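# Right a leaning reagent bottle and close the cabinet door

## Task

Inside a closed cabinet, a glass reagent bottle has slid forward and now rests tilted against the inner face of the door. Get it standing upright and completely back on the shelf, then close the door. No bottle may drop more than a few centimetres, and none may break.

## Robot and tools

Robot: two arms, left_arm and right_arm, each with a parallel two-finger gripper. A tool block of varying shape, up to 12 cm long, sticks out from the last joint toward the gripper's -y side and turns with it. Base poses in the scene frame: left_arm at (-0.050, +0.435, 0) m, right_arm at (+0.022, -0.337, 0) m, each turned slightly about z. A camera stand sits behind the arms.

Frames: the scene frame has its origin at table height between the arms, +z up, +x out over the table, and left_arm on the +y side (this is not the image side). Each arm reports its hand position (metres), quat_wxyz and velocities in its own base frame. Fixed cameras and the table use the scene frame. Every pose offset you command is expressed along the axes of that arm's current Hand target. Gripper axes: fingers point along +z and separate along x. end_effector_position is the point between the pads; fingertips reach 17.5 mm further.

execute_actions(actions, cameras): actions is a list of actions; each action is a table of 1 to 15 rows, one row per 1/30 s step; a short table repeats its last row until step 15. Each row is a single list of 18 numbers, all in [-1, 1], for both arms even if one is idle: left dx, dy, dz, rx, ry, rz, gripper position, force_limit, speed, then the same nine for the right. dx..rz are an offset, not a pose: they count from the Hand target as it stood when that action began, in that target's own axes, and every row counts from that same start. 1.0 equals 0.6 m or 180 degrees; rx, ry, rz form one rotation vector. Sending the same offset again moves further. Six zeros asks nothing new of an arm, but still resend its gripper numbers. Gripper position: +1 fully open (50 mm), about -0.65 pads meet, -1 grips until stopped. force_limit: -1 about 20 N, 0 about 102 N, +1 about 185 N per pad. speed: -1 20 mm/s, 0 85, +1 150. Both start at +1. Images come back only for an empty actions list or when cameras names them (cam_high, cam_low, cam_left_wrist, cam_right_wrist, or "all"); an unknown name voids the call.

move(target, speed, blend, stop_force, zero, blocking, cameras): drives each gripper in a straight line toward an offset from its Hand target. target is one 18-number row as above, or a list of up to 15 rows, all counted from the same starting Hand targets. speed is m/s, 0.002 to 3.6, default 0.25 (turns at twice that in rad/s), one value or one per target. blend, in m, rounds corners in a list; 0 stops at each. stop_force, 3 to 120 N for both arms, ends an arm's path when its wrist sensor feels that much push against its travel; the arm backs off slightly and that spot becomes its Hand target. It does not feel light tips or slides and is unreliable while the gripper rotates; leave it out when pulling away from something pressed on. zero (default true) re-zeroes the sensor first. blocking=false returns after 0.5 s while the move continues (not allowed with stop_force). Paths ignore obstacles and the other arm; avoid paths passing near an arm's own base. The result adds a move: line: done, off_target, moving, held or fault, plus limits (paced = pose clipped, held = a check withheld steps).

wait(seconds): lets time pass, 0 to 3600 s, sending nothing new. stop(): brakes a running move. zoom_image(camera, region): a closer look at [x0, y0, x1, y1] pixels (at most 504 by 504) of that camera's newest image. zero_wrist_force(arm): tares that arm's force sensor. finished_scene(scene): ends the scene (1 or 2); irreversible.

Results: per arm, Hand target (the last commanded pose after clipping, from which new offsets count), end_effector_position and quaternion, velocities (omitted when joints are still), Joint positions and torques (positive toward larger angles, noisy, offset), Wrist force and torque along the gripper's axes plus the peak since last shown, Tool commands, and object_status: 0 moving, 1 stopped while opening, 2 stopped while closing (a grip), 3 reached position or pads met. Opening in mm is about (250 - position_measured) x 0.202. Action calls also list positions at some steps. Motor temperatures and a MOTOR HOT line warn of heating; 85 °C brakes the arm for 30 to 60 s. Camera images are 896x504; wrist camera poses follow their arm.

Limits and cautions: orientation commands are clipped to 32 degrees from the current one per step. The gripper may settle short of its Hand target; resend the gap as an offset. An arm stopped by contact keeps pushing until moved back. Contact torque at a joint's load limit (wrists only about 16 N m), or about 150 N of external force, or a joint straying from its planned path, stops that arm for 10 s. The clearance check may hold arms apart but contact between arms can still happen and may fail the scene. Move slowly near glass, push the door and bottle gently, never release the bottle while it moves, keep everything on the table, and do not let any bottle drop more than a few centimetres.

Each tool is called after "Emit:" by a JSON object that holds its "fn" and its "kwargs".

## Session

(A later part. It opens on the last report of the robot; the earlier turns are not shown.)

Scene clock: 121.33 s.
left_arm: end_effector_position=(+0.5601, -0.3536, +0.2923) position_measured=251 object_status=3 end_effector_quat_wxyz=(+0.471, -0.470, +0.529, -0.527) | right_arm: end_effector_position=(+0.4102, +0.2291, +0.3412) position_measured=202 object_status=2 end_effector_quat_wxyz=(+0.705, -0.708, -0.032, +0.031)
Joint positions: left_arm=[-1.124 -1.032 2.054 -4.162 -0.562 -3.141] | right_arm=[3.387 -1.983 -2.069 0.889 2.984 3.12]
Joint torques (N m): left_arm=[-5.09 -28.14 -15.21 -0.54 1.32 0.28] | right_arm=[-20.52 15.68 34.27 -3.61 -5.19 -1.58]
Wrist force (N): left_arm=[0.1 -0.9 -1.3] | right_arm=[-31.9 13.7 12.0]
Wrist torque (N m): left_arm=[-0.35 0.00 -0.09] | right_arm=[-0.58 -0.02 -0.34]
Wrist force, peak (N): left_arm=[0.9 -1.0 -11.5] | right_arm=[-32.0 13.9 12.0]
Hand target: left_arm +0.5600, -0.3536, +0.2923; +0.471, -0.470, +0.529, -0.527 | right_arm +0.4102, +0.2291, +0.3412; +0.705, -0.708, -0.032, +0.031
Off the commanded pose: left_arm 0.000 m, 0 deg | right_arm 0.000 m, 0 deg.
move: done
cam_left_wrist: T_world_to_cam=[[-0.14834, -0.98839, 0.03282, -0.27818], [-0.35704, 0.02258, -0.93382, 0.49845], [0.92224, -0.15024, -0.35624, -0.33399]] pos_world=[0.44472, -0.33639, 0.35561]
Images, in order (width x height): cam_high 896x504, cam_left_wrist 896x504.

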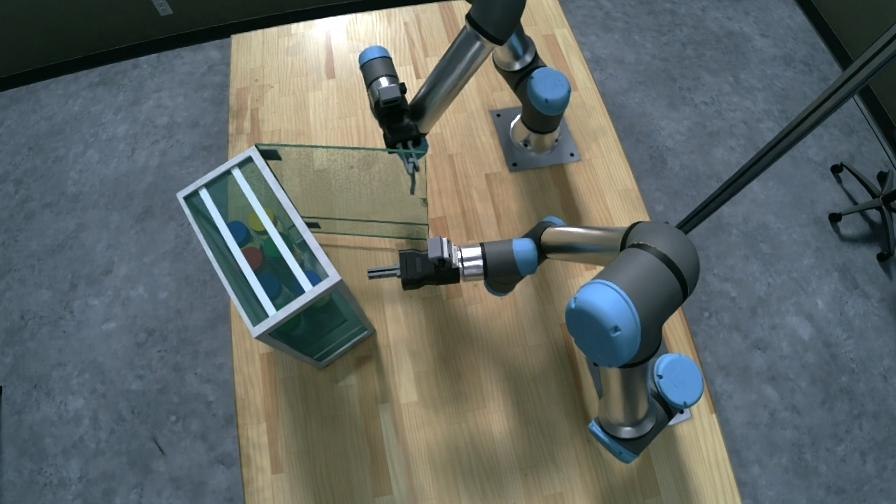

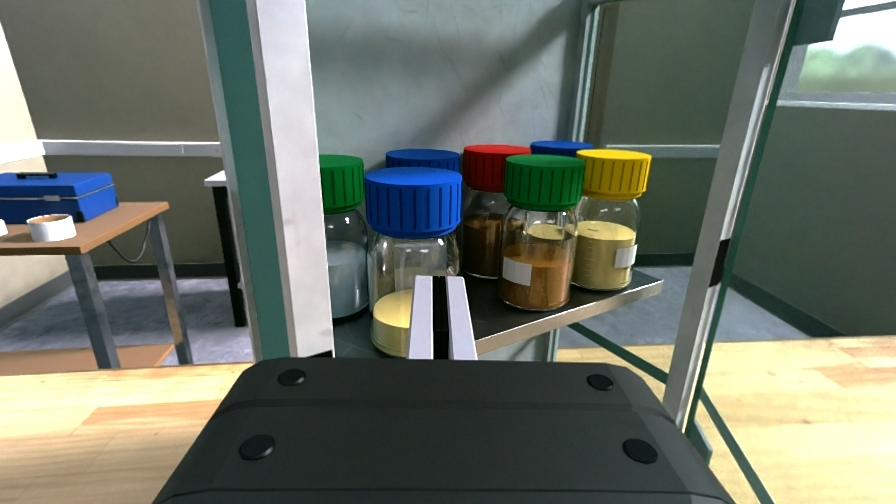

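Emit:
{"fn": "move", "kwargs": {"target": [-0.1875,0,-0.242,0,0,0,-1,-1,1,0,0,0,0,0,0,-1,-1,-0.2], "speed": 0.25, "cameras": ["cam_left_wrist"]}}

Emit:
{"fn": "zoom_image", "kwargs": {"camera": "cam_left_wrist", "region": [440, 90, 740, 290]}}

Emit:
{"fn": "move", "kwargs": {"target": [[0,0,0,0,0,0,-1,-1,1,0.0332,0,0.0983,0,0.0694,0,-1,-1,-0.2],[0,0,0,0,0,0,-1,-1,1,0.0875,0,0.1878,0,0.1394,0,-1,-1,-0.2],[0,0,0,0,0,0,-1,-1,1,0.1593,0,0.2627,0,0.2089,0,-1,-1,-0.2],[0,0,0,0,0,0,-1,-1,1,0.249,0,0.3213,0,0.2789,0,-1,-1,-0.2]], "speed": [0.15,0.15,0.12,0.06], "blend": [0.01,0.01,0.01,0], "cameras": ["cam_left_wrist","cam_right_wrist","cam_high"]}}

Emit:
{"fn": "zoom_image", "kwargs": {"camera": "cam_left_wrist", "region": [440, 90, 740, 290]}}

Scene clock: 133.53 s.
left_arm: end_effector_position=(+0.4288, -0.2252, +0.2926) position_measured=251 object_status=3 end_effector_quat_wxyz=(+0.471, -0.470, +0.529, -0.527) | right_arm: end_effector_position=(+0.4102, +0.2291, +0.3412) position_measured=202 object_status=2 end_effector_quat_wxyz=(+0.705, -0.708, -0.032, +0.031)
Joint positions: left_arm=[-1.389 -1.29 2.59 -4.438 -0.297 -3.142] | right_arm=[3.387 -1.983 -2.069 0.889 2.984 3.12]
Joint torques (N m): left_arm=[-4.54 -21.87 1.85 -0.86 1.25 -0.03] | right_arm=[-20 17.75 32.35 -3.54 -5.21 -1.65]
Wrist force (N): left_arm=[0.2 -0.7 -1.2] | right_arm=[-31.9 13.8 11.7]
Wrist torque (N m): left_arm=[-0.30 -0.02 -0.10] | right_arm=[-0.56 -0.01 -0.34]
Wrist force, peak (N): left_arm=[-1.8 -0.5 -3.1] | right_arm=[-32.1 13.8 11.8]
Hand target: left_arm +0.4287, -0.2252, +0.2926; +0.471, -0.470, +0.529, -0.527 | right_arm +0.4102, +0.2291, +0.3412; +0.705, -0.708, -0.032, +0.031
Off the commanded pose: left_arm 0.000 m, 0 deg | right_arm 0.000 m, 0 deg.
move: done
cam_left_wrist: T_world_to_cam=[[-0.14837, -0.98839, 0.03272, -0.17072], [-0.35711, 0.02269, -0.93379, 0.44899], [0.9222, -0.15024, -0.35633, -0.19346]] pos_world=[0.31342, -0.20799, 0.35591]

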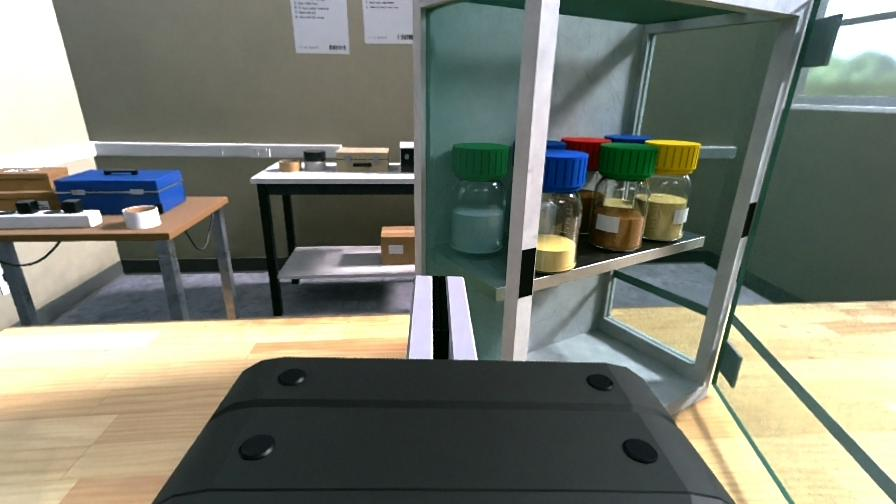

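Scaled by 1.680 from the camera's image (finer frame: 1280x720).

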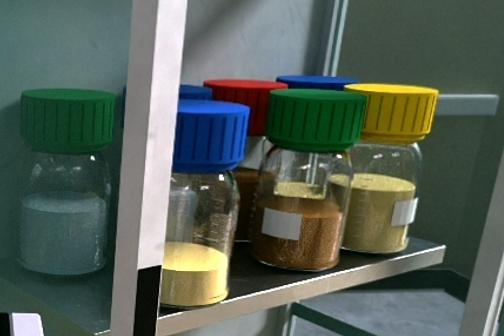

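Scene clock: 138.17 s.
left_arm: end_effector_position=(+0.4287, -0.2252, +0.2926) position_measured=251 object_status=3 end_effector_quat_wxyz=(+0.471, -0.470, +0.529, -0.527) | right_arm: end_effector_position=(+0.5421, +0.4343, +0.3406) position_measured=202 object_status=2 end_effector_quat_wxyz=(+0.652, -0.654, +0.271, -0.272)
Joint positions: left_arm=[-1.389 -1.291 2.59 -4.438 -0.297 -3.142] | right_arm=[4.063 -1.995 -2.052 0.904 1.432 3.139]
Joint torques (N m): left_arm=[-5.84 -25.71 0.76 -1.38 1.22 -0.72] | right_arm=[-5.19 42.09 6.52 0.78 -0.68 1.78]
Wrist force (N): left_arm=[0.3 -0.7 -1.1] | right_arm=[-2.5 -5.5 -11.8]
Wrist torque (N m): left_arm=[-0.30 -0.04 -0.09] | right_arm=[-0.57 0.15 -0.04]
Wrist force, peak (N): left_arm=[0.8 -0.9 -1.5] | right_arm=[-47.7 7.4 16.0]
Hand target: left_arm +0.4287, -0.2252, +0.2926; +0.471, -0.470, +0.529, -0.527 | right_arm +0.5421, +0.4342, +0.3407; +0.652, -0.654, +0.271, -0.272
Off the commanded pose: left_arm 0.000 m, 0 deg | right_arm 0.000 m, 0 deg.
move: done
cam_left_wrist: T_world_to_cam=[[-0.14825, -0.98841, 0.03278, -0.17068], [-0.35713, 0.02259, -0.93378, 0.44897], [0.92222, -0.15014, -0.35634, -0.19343]] pos_world=[0.31342, -0.20789, 0.35591]
cam_right_wrist: T_world_to_cam=[[0.68082, -0.73071, 0.05052, -0.07195], [-0.20999, -0.2608, -0.94228, 0.57194], [0.70171, 0.63091, -0.331, -0.40868]] pos_world=[0.45587, 0.35443, 0.40729]
Images, in order (width x height): cam_high 896x504, cam_left_wrist 896x504, cam_right_wrist 896x504.

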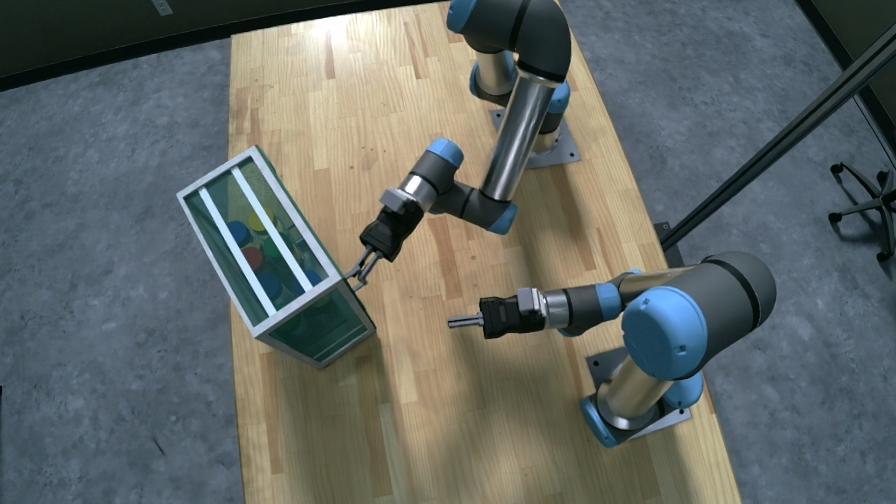

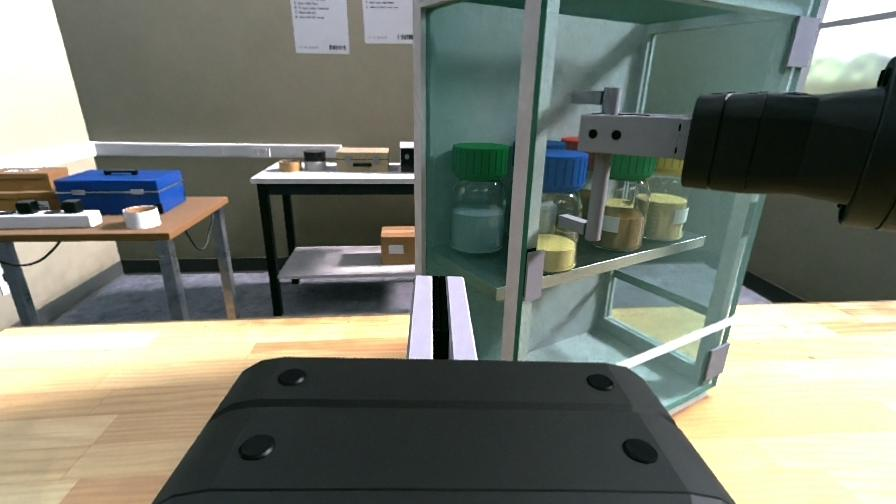

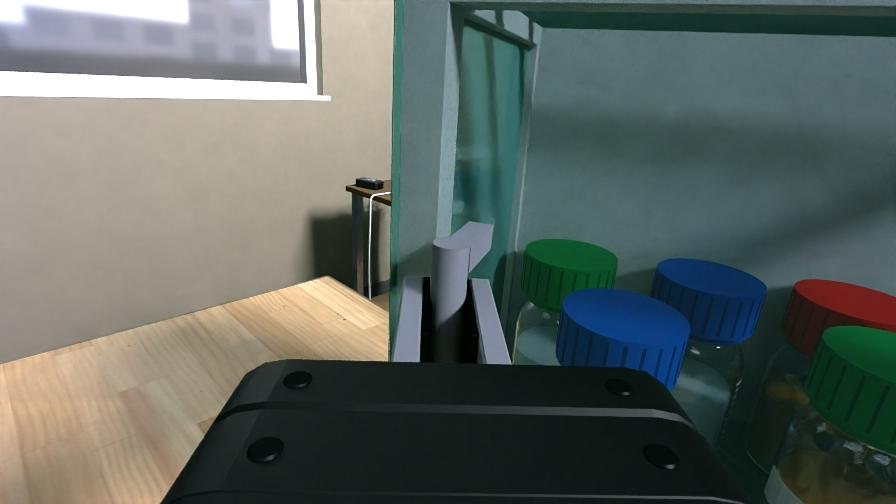

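Scaled by 1.680 from the camera's image (finer frame: 1280x720).

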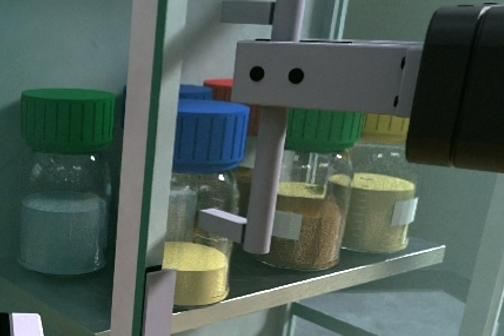

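Emit:
{"fn": "zoom_image", "kwargs": {"camera": "cam_left_wrist", "region": [500, 210, 720, 310]}}

Scaled by 2.291 from the camera's image (finer frame: 1280x720).

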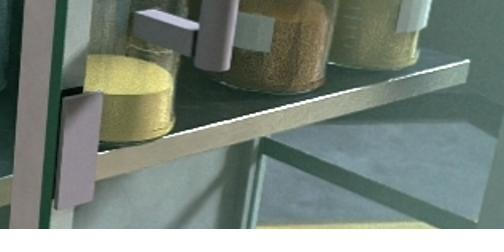

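Emit:
{"fn": "move", "kwargs": {"target": [[0,0,0,0,0,0,-1,-1,1,-0.0122,0,-0.1065,0,-0.07,0,-1,-1,-0.2],[0,0,0,0,0,0,-1,-1,1,-0.0008,0,-0.2095,0,-0.1394,0,-1,-1,-0.2],[0,0,0,0,0,0,-1,-1,1,0.0328,0,-0.3085,0,-0.2089,0,-1,-1,-0.2],[0,0,0,0,0,0,-1,-1,1,0.0842,0,-0.3992,0,-0.2789,0,-1,-1,-0.2]], "speed": [0.08,0.13,0.13,0.13], "blend": [0.01,0.01,0.01,0]}}

Emit:
{"fn": "move", "kwargs": {"target": [[0.2848,0.0443,0.2433,0,0,0,-1,-1,1,0,0,0,0,0,0,-1,-1,-0.2],[0.2015,0.0443,0.3877,0,-0.1333,0,-1,-1,1,0,0,0,0,0,0,-1,-1,-0.2]], "speed": [0.2,0.1], "cameras": ["cam_left_wrist","cam_high"]}}

Scene clock: 168.63 s.
left_arm: end_effector_position=(+0.4287, -0.2252, +0.2926) position_measured=251 object_status=3 end_effector_quat_wxyz=(+0.471, -0.470, +0.529, -0.527) | right_arm: end_effector_position=(+0.4079, +0.2295, +0.3411) position_measured=202 object_status=2 end_effector_quat_wxyz=(+0.705, -0.708, -0.031, +0.031)
Joint positions: left_arm=[-1.389 -1.291 2.59 -4.438 -0.297 -3.142] | right_arm=[3.389 -1.979 -2.076 0.892 2.982 3.12]
Joint torques (N m): left_arm=[-5.46 -26.3 2.52 -0.43 1 -0.49] | right_arm=[-5.63 49.06 9.8 0.87 -0.05 -0.43]
Wrist force (N): left_arm=[0.2 -0.6 -1.1] | right_arm=[-7.2 12.6 5.3]
Wrist torque (N m): left_arm=[-0.29 -0.03 -0.10] | right_arm=[-0.52 0.16 -0.43]
Wrist force, peak (N): left_arm=[0.9 -0.5 -1.5] | right_arm=[-44.7 18.7 15.7]
Hand target: left_arm +0.4287, -0.2252, +0.2926; +0.471, -0.470, +0.529, -0.527 | right_arm +0.4079, +0.2295, +0.3412; +0.705, -0.708, -0.032, +0.031
Off the commanded pose: left_arm 0.000 m, 0 deg | right_arm 0.000 m, 0 deg.
move: done

Scene clock: 172.67 s.
left_arm: end_effector_position=(+0.6459, -0.3720, +0.2654) position_measured=251 object_status=3 end_effector_quat_wxyz=(+0.570, -0.569, +0.419, -0.418) | right_arm: end_effector_position=(+0.4079, +0.2295, +0.3412) position_measured=202 object_status=2 end_effector_quat_wxyz=(+0.705, -0.708, -0.032, +0.031)
Joint positions: left_arm=[-1.069 -0.739 1.545 -3.948 -0.199 -3.139] | right_arm=[3.389 -1.979 -2.076 0.892 2.982 3.12]
Joint torques (N m): left_arm=[-4.28 -70.85 -10.91 -0.52 -0.62 0.79] | right_arm=[-7.35 51.5 7.23 0.84 0.3 1.21]
Wrist force (N): left_arm=[0.6 -0.6 -1.1] | right_arm=[-7.0 13.9 5.3]
Wrist torque (N m): left_arm=[-0.30 -0.10 -0.08] | right_arm=[-0.52 0.14 -0.45]
Wrist force, peak (N): left_arm=[0.9 -1.2 -4.2] | right_arm=[-7.1 14.0 5.3]
Hand target: left_arm +0.6459, -0.3720, +0.2656; +0.570, -0.569, +0.419, -0.418 | right_arm +0.4079, +0.2295, +0.3412; +0.705, -0.708, -0.032, +0.031
Off the commanded pose: left_arm 0.000 m, 0 deg | right_arm 0.000 m, 0 deg.
move: done
cam_left_wrist: T_world_to_cam=[[0.26649, -0.9633, 0.03233, -0.54114], [-0.3348, -0.12397, -0.9341, 0.43555], [0.90382, 0.23811, -0.35555, -0.26926]] pos_world=[0.5334, -0.40317, 0.32861]
Images, in order (width x height): cam_high 896x504, cam_left_wrist 896x504.

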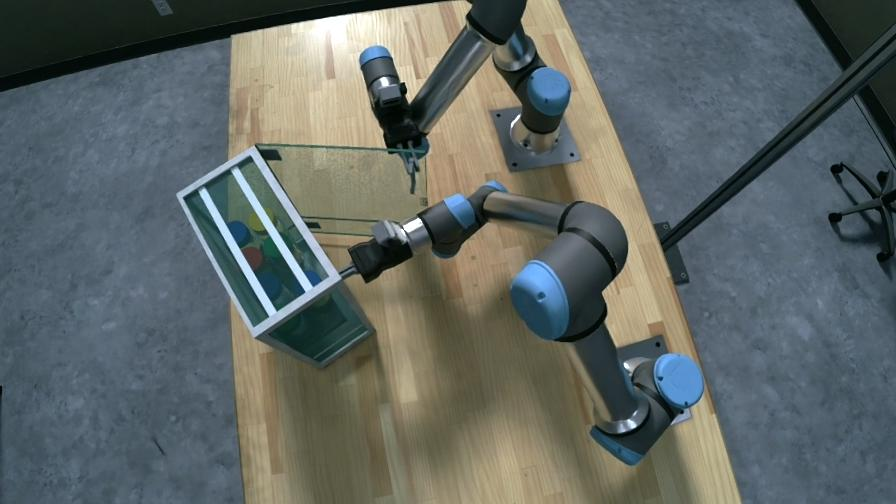

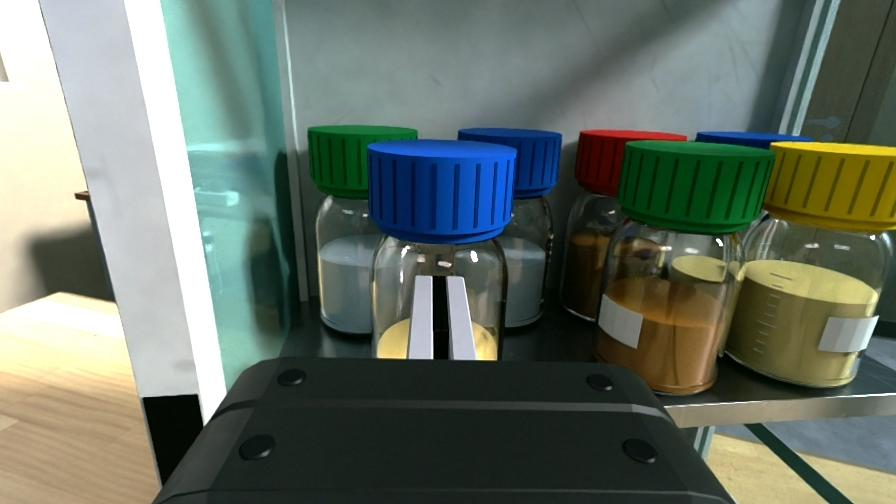

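Emit:
{"fn": "move", "kwargs": {"target": [[0,0,0.067,0,0,0,-1,-1,1,0,0,0,0,0,0,-1,-1,-0.2]], "speed": 0.03, "stop_force": 8, "cameras": ["cam_left_wrist"]}}

Scene clock: 179.70 s.
left_arm: end_effector_position=(+0.6842, -0.3600, +0.2656) position_measured=251 object_status=3 end_effector_quat_wxyz=(+0.570, -0.569, +0.419, -0.418) | right_arm: end_effector_position=(+0.4079, +0.2295, +0.3412) position_measured=202 object_status=2 end_effector_quat_wxyz=(+0.705, -0.708, -0.032, +0.031)
Joint positions: left_arm=[-1.003 -0.709 1.48 -3.913 -0.264 -3.139] | right_arm=[3.389 -1.979 -2.076 0.892 2.982 3.12]
Joint torques (N m): left_arm=[-5.73 -69.44 -5.44 -1.53 1.27 -0.22] | right_arm=[-6.52 50.58 6.55 1.16 0.08 1.15]
Wrist force (N): left_arm=[1.0 -0.6 -1.4] | right_arm=[-6.8 13.7 5.2]
Wrist torque (N m): left_arm=[-0.29 -0.17 -0.08] | right_arm=[-0.53 0.12 -0.45]
Wrist force, peak (N): left_arm=[1.2 -1.1 -3.3] | right_arm=[-7.2 14.0 5.4]
Hand target: left_arm +0.6842, -0.3600, +0.2656; +0.570, -0.569, +0.419, -0.418 | right_arm +0.4079, +0.2295, +0.3412; +0.705, -0.708, -0.032, +0.031
Off the commanded pose: left_arm 0.000 m, 0 deg | right_arm 0.000 m, 0 deg.
move: done
cam_left_wrist: T_world_to_cam=[[0.26647, -0.96329, 0.03257, -0.53989], [-0.33475, -0.12418, -0.93409, 0.44997], [0.90384, 0.23801, -0.35556, -0.3068]] pos_world=[0.5718, -0.39117, 0.32881]

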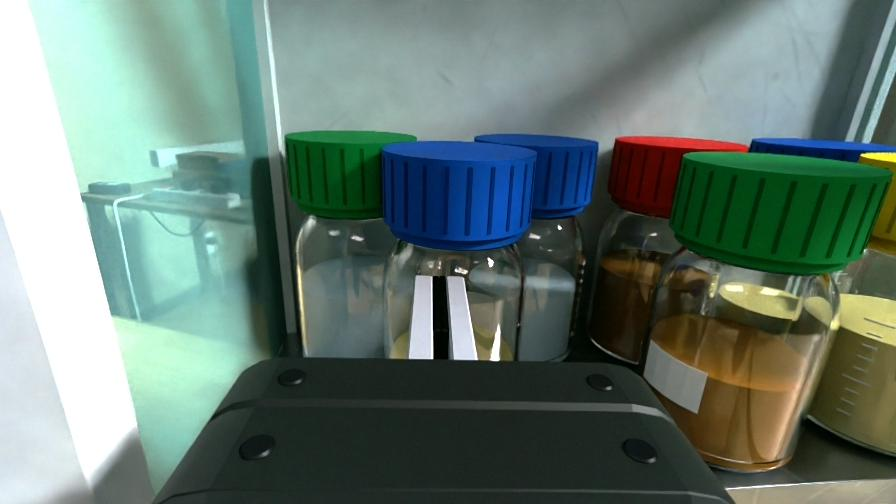

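Emit:
{"fn": "move", "kwargs": {"target": [[0,0,-0.22,0,0.0667,0,-1,-1,1,0,0,0,0,0,0,-1,-1,-0.2],[-0.367,-0.04,-0.32,0,0.1333,0,-1,-1,1,0,0,0,0,0,0,-1,-1,-0.2]], "speed": 0.2, "blend": [0.02,0]}}

Emit:
{"fn": "move", "kwargs": {"target": [[0,0,0,0,0,0,-1,-1,1,0.037,0,0.0983,0,0.0694,0,-1,-1,-0.2],[0,0,0,0,0,0,-1,-1,1,0.0913,0,0.1878,0,0.1394,0,-1,-1,-0.2],[0,0,0,0,0,0,-1,-1,1,0.1631,0,0.2627,0,0.2089,0,-1,-1,-0.2],[0,0,0,0,0,0,-1,-1,1,0.2528,0,0.3213,0,0.2789,0,-1,-1,-0.2]], "speed": [0.15,0.15,0.12,0.06], "blend": [0.01,0.01,0.01,0], "cameras": ["cam_left_wrist","cam_high"]}}

Emit:
{"fn": "move", "kwargs": {"target": [[0,0,0,0,0,0,-1,-1,1,0,0,0,0,0,0,0.4,-1,-0.5],[0,0,0,0,0,0,-1,-1,1,0,0,-0.2,0,0,0,0.4,-1,-0.5]], "speed": [0.05,0.12], "cameras": ["cam_left_wrist","cam_right_wrist"]}}

Scene clock: 188.97 s.
left_arm: end_effector_position=(+0.4353, -0.2073, +0.2900) position_measured=251 object_status=3 end_effector_quat_wxyz=(+0.471, -0.470, +0.529, -0.527) | right_arm: end_effector_position=(+0.4079, +0.2295, +0.3412) position_measured=202 object_status=2 end_effector_quat_wxyz=(+0.705, -0.708, -0.032, +0.031)
Joint positions: left_arm=[-1.343 -1.291 2.616 -4.464 -0.343 -3.142] | right_arm=[3.389 -1.979 -2.076 0.892 2.982 3.12]
Joint torques (N m): left_arm=[-3.22 -24.15 2.12 -0.91 -1.21 -0.62] | right_arm=[-7.75 51.02 6.6 0.96 0.04 0.81]
Wrist force (N): left_arm=[0.7 -0.4 -1.5] | right_arm=[-7.0 13.8 5.4]
Wrist torque (N m): left_arm=[-0.25 -0.11 -0.09] | right_arm=[-0.52 0.13 -0.45]
Wrist force, peak (N): left_arm=[4.5 -1.0 -5.8] | right_arm=[-7.1 13.9 5.6]
Hand target: left_arm +0.4352, -0.2072, +0.2901; +0.471, -0.470, +0.529, -0.527 | right_arm +0.4079, +0.2295, +0.3412; +0.705, -0.708, -0.032, +0.031
Off the commanded pose: left_arm 0.000 m, 0 deg | right_arm 0.000 m, 0 deg.
move: done

Scene clock: 193.60 s.
left_arm: end_effector_position=(+0.4352, -0.2072, +0.2901) position_measured=251 object_status=3 end_effector_quat_wxyz=(+0.471, -0.470, +0.529, -0.527) | right_arm: end_effector_position=(+0.5420, +0.4350, +0.3406) position_measured=202 object_status=2 end_effector_quat_wxyz=(+0.652, -0.654, +0.271, -0.272)
Joint positions: left_arm=[-1.343 -1.291 2.616 -4.464 -0.343 -3.142] | right_arm=[4.064 -1.995 -2.051 0.904 1.431 3.139]
Joint torques (N m): left_arm=[-5.33 -27.76 2.89 -2.04 1.38 -0.07] | right_arm=[-6.39 41.15 7.06 0.73 -0.64 1.72]
Wrist force (N): left_arm=[0.4 -0.6 -1.6] | right_arm=[-2.3 -7.7 -12.0]
Wrist torque (N m): left_arm=[-0.28 -0.06 -0.10] | right_arm=[-0.57 0.12 -0.04]
Wrist force, peak (N): left_arm=[0.6 -0.8 -1.9] | right_arm=[-33.8 7.2 11.6]
Hand target: left_arm +0.4352, -0.2072, +0.2901; +0.471, -0.470, +0.529, -0.527 | right_arm +0.5420, +0.4349, +0.3407; +0.652, -0.654, +0.271, -0.272
Off the commanded pose: left_arm 0.000 m, 0 deg | right_arm 0.000 m, 0 deg.
move: done
cam_left_wrist: T_world_to_cam=[[-0.14825, -0.98841, 0.03278, -0.15194], [-0.35713, 0.02259, -0.93378, 0.44846], [0.92222, -0.15014, -0.35634, -0.19766]] pos_world=[0.31992, -0.18999, 0.35331]
Images, in order (width x height): cam_high 896x504, cam_left_wrist 896x504.

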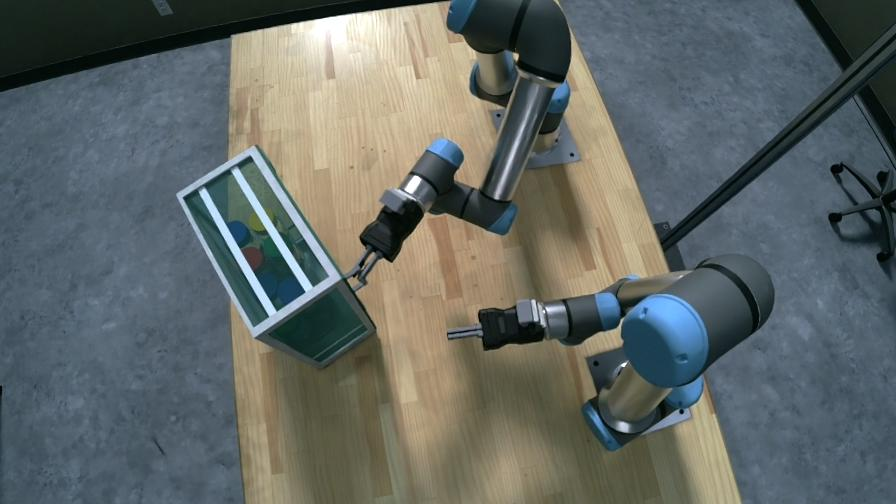

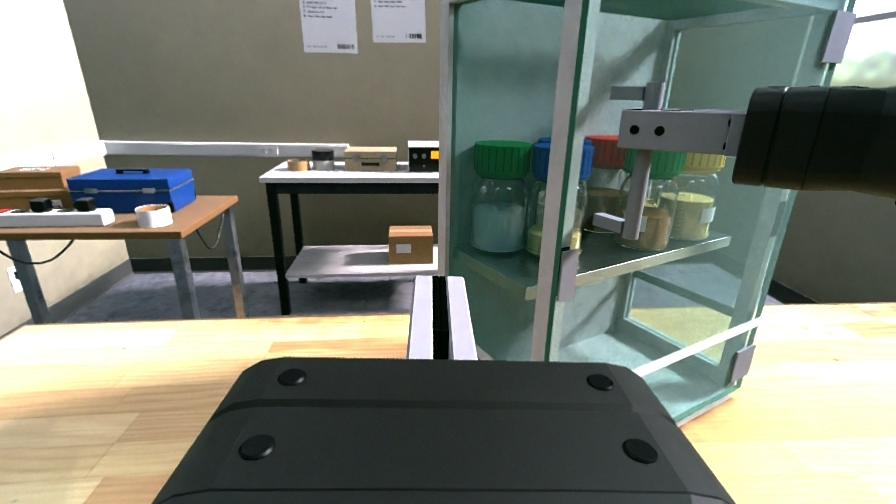

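Scene clock: 195.70 s.
left_arm: end_effector_position=(+0.4352, -0.2072, +0.2901) position_measured=251 object_status=3 end_effector_quat_wxyz=(+0.471, -0.470, +0.529, -0.527) | right_arm: end_effector_position=(+0.4569, +0.3503, +0.3409) position_measured=92 object_status=3 end_effector_quat_wxyz=(+0.652, -0.654, +0.271, -0.272)
Joint positions: left_arm=[-1.343 -1.291 2.616 -4.464 -0.343 -3.142] | right_arm=[4.121 -1.784 -2.389 1.03 1.374 3.139]
Joint torques (N m): left_arm=[-5.89 -27.53 1.55 -1.88 1.39 0.05] | right_arm=[-6.16 18.85 4.59 1.32 0.47 2.19]
Wrist force (N): left_arm=[0.7 -0.5 -1.3] | right_arm=[0.8 -2.4 3.4]
Wrist torque (N m): left_arm=[-0.27 -0.10 -0.09] | right_arm=[-0.62 -0.11 -0.25]
Wrist force, peak (N): left_arm=[0.5 -0.7 -1.7] | right_arm=[-0.9 -9.5 -3.8]
Hand target: left_arm +0.4352, -0.2072, +0.2901; +0.471, -0.470, +0.529, -0.527 | right_arm +0.4569, +0.3503, +0.3409; +0.652, -0.654, +0.271, -0.272
Off the commanded pose: left_arm 0.000 m, 0 deg | right_arm 0.000 m, 0 deg.
move: done
cam_left_wrist: T_world_to_cam=[[-0.14825, -0.98841, 0.03278, -0.15194], [-0.35713, 0.02259, -0.93378, 0.44846], [0.92222, -0.15014, -0.35634, -0.19766]] pos_world=[0.31992, -0.18999, 0.35331]
cam_right_wrist: T_world_to_cam=[[0.68069, -0.73083, 0.05048, -0.07525], [-0.20983, -0.26053, -0.94239, 0.53234], [0.70188, 0.63088, -0.33069, -0.29598]] pos_world=[0.37067, 0.27043, 0.40759]

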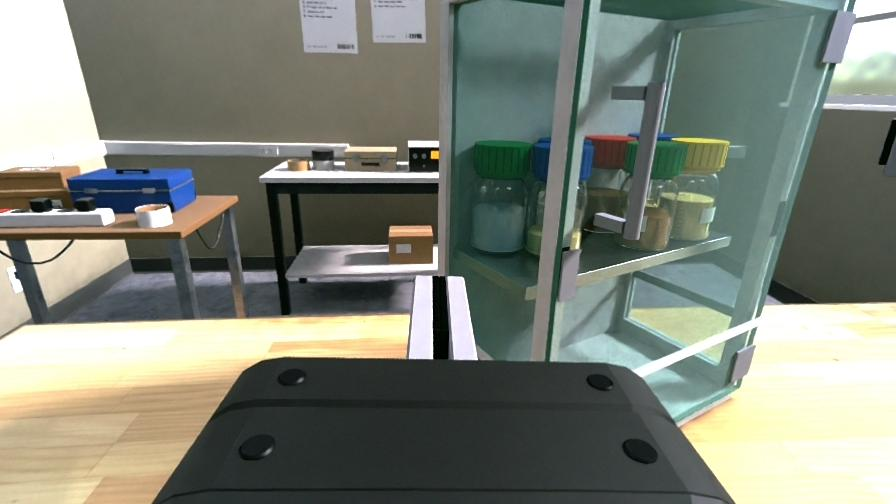

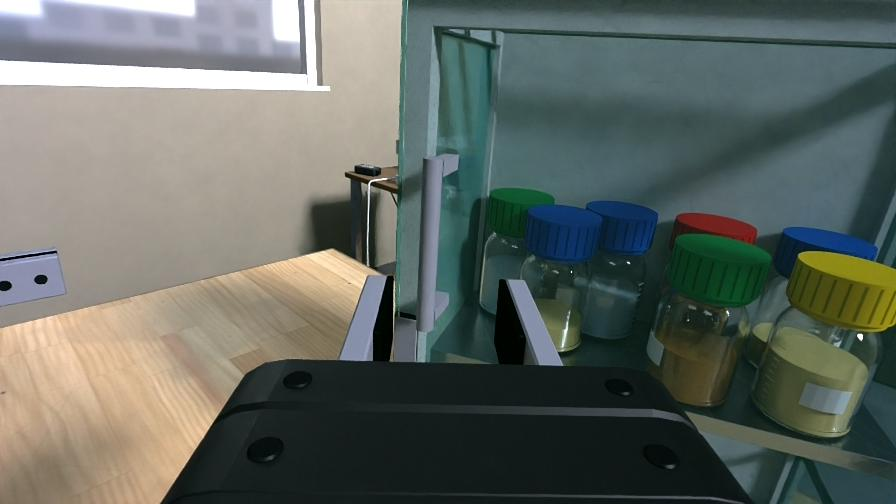

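Emit:
{"fn": "finished_scene", "kwargs": {"scene": 2}}

The scene is finished: the task was done.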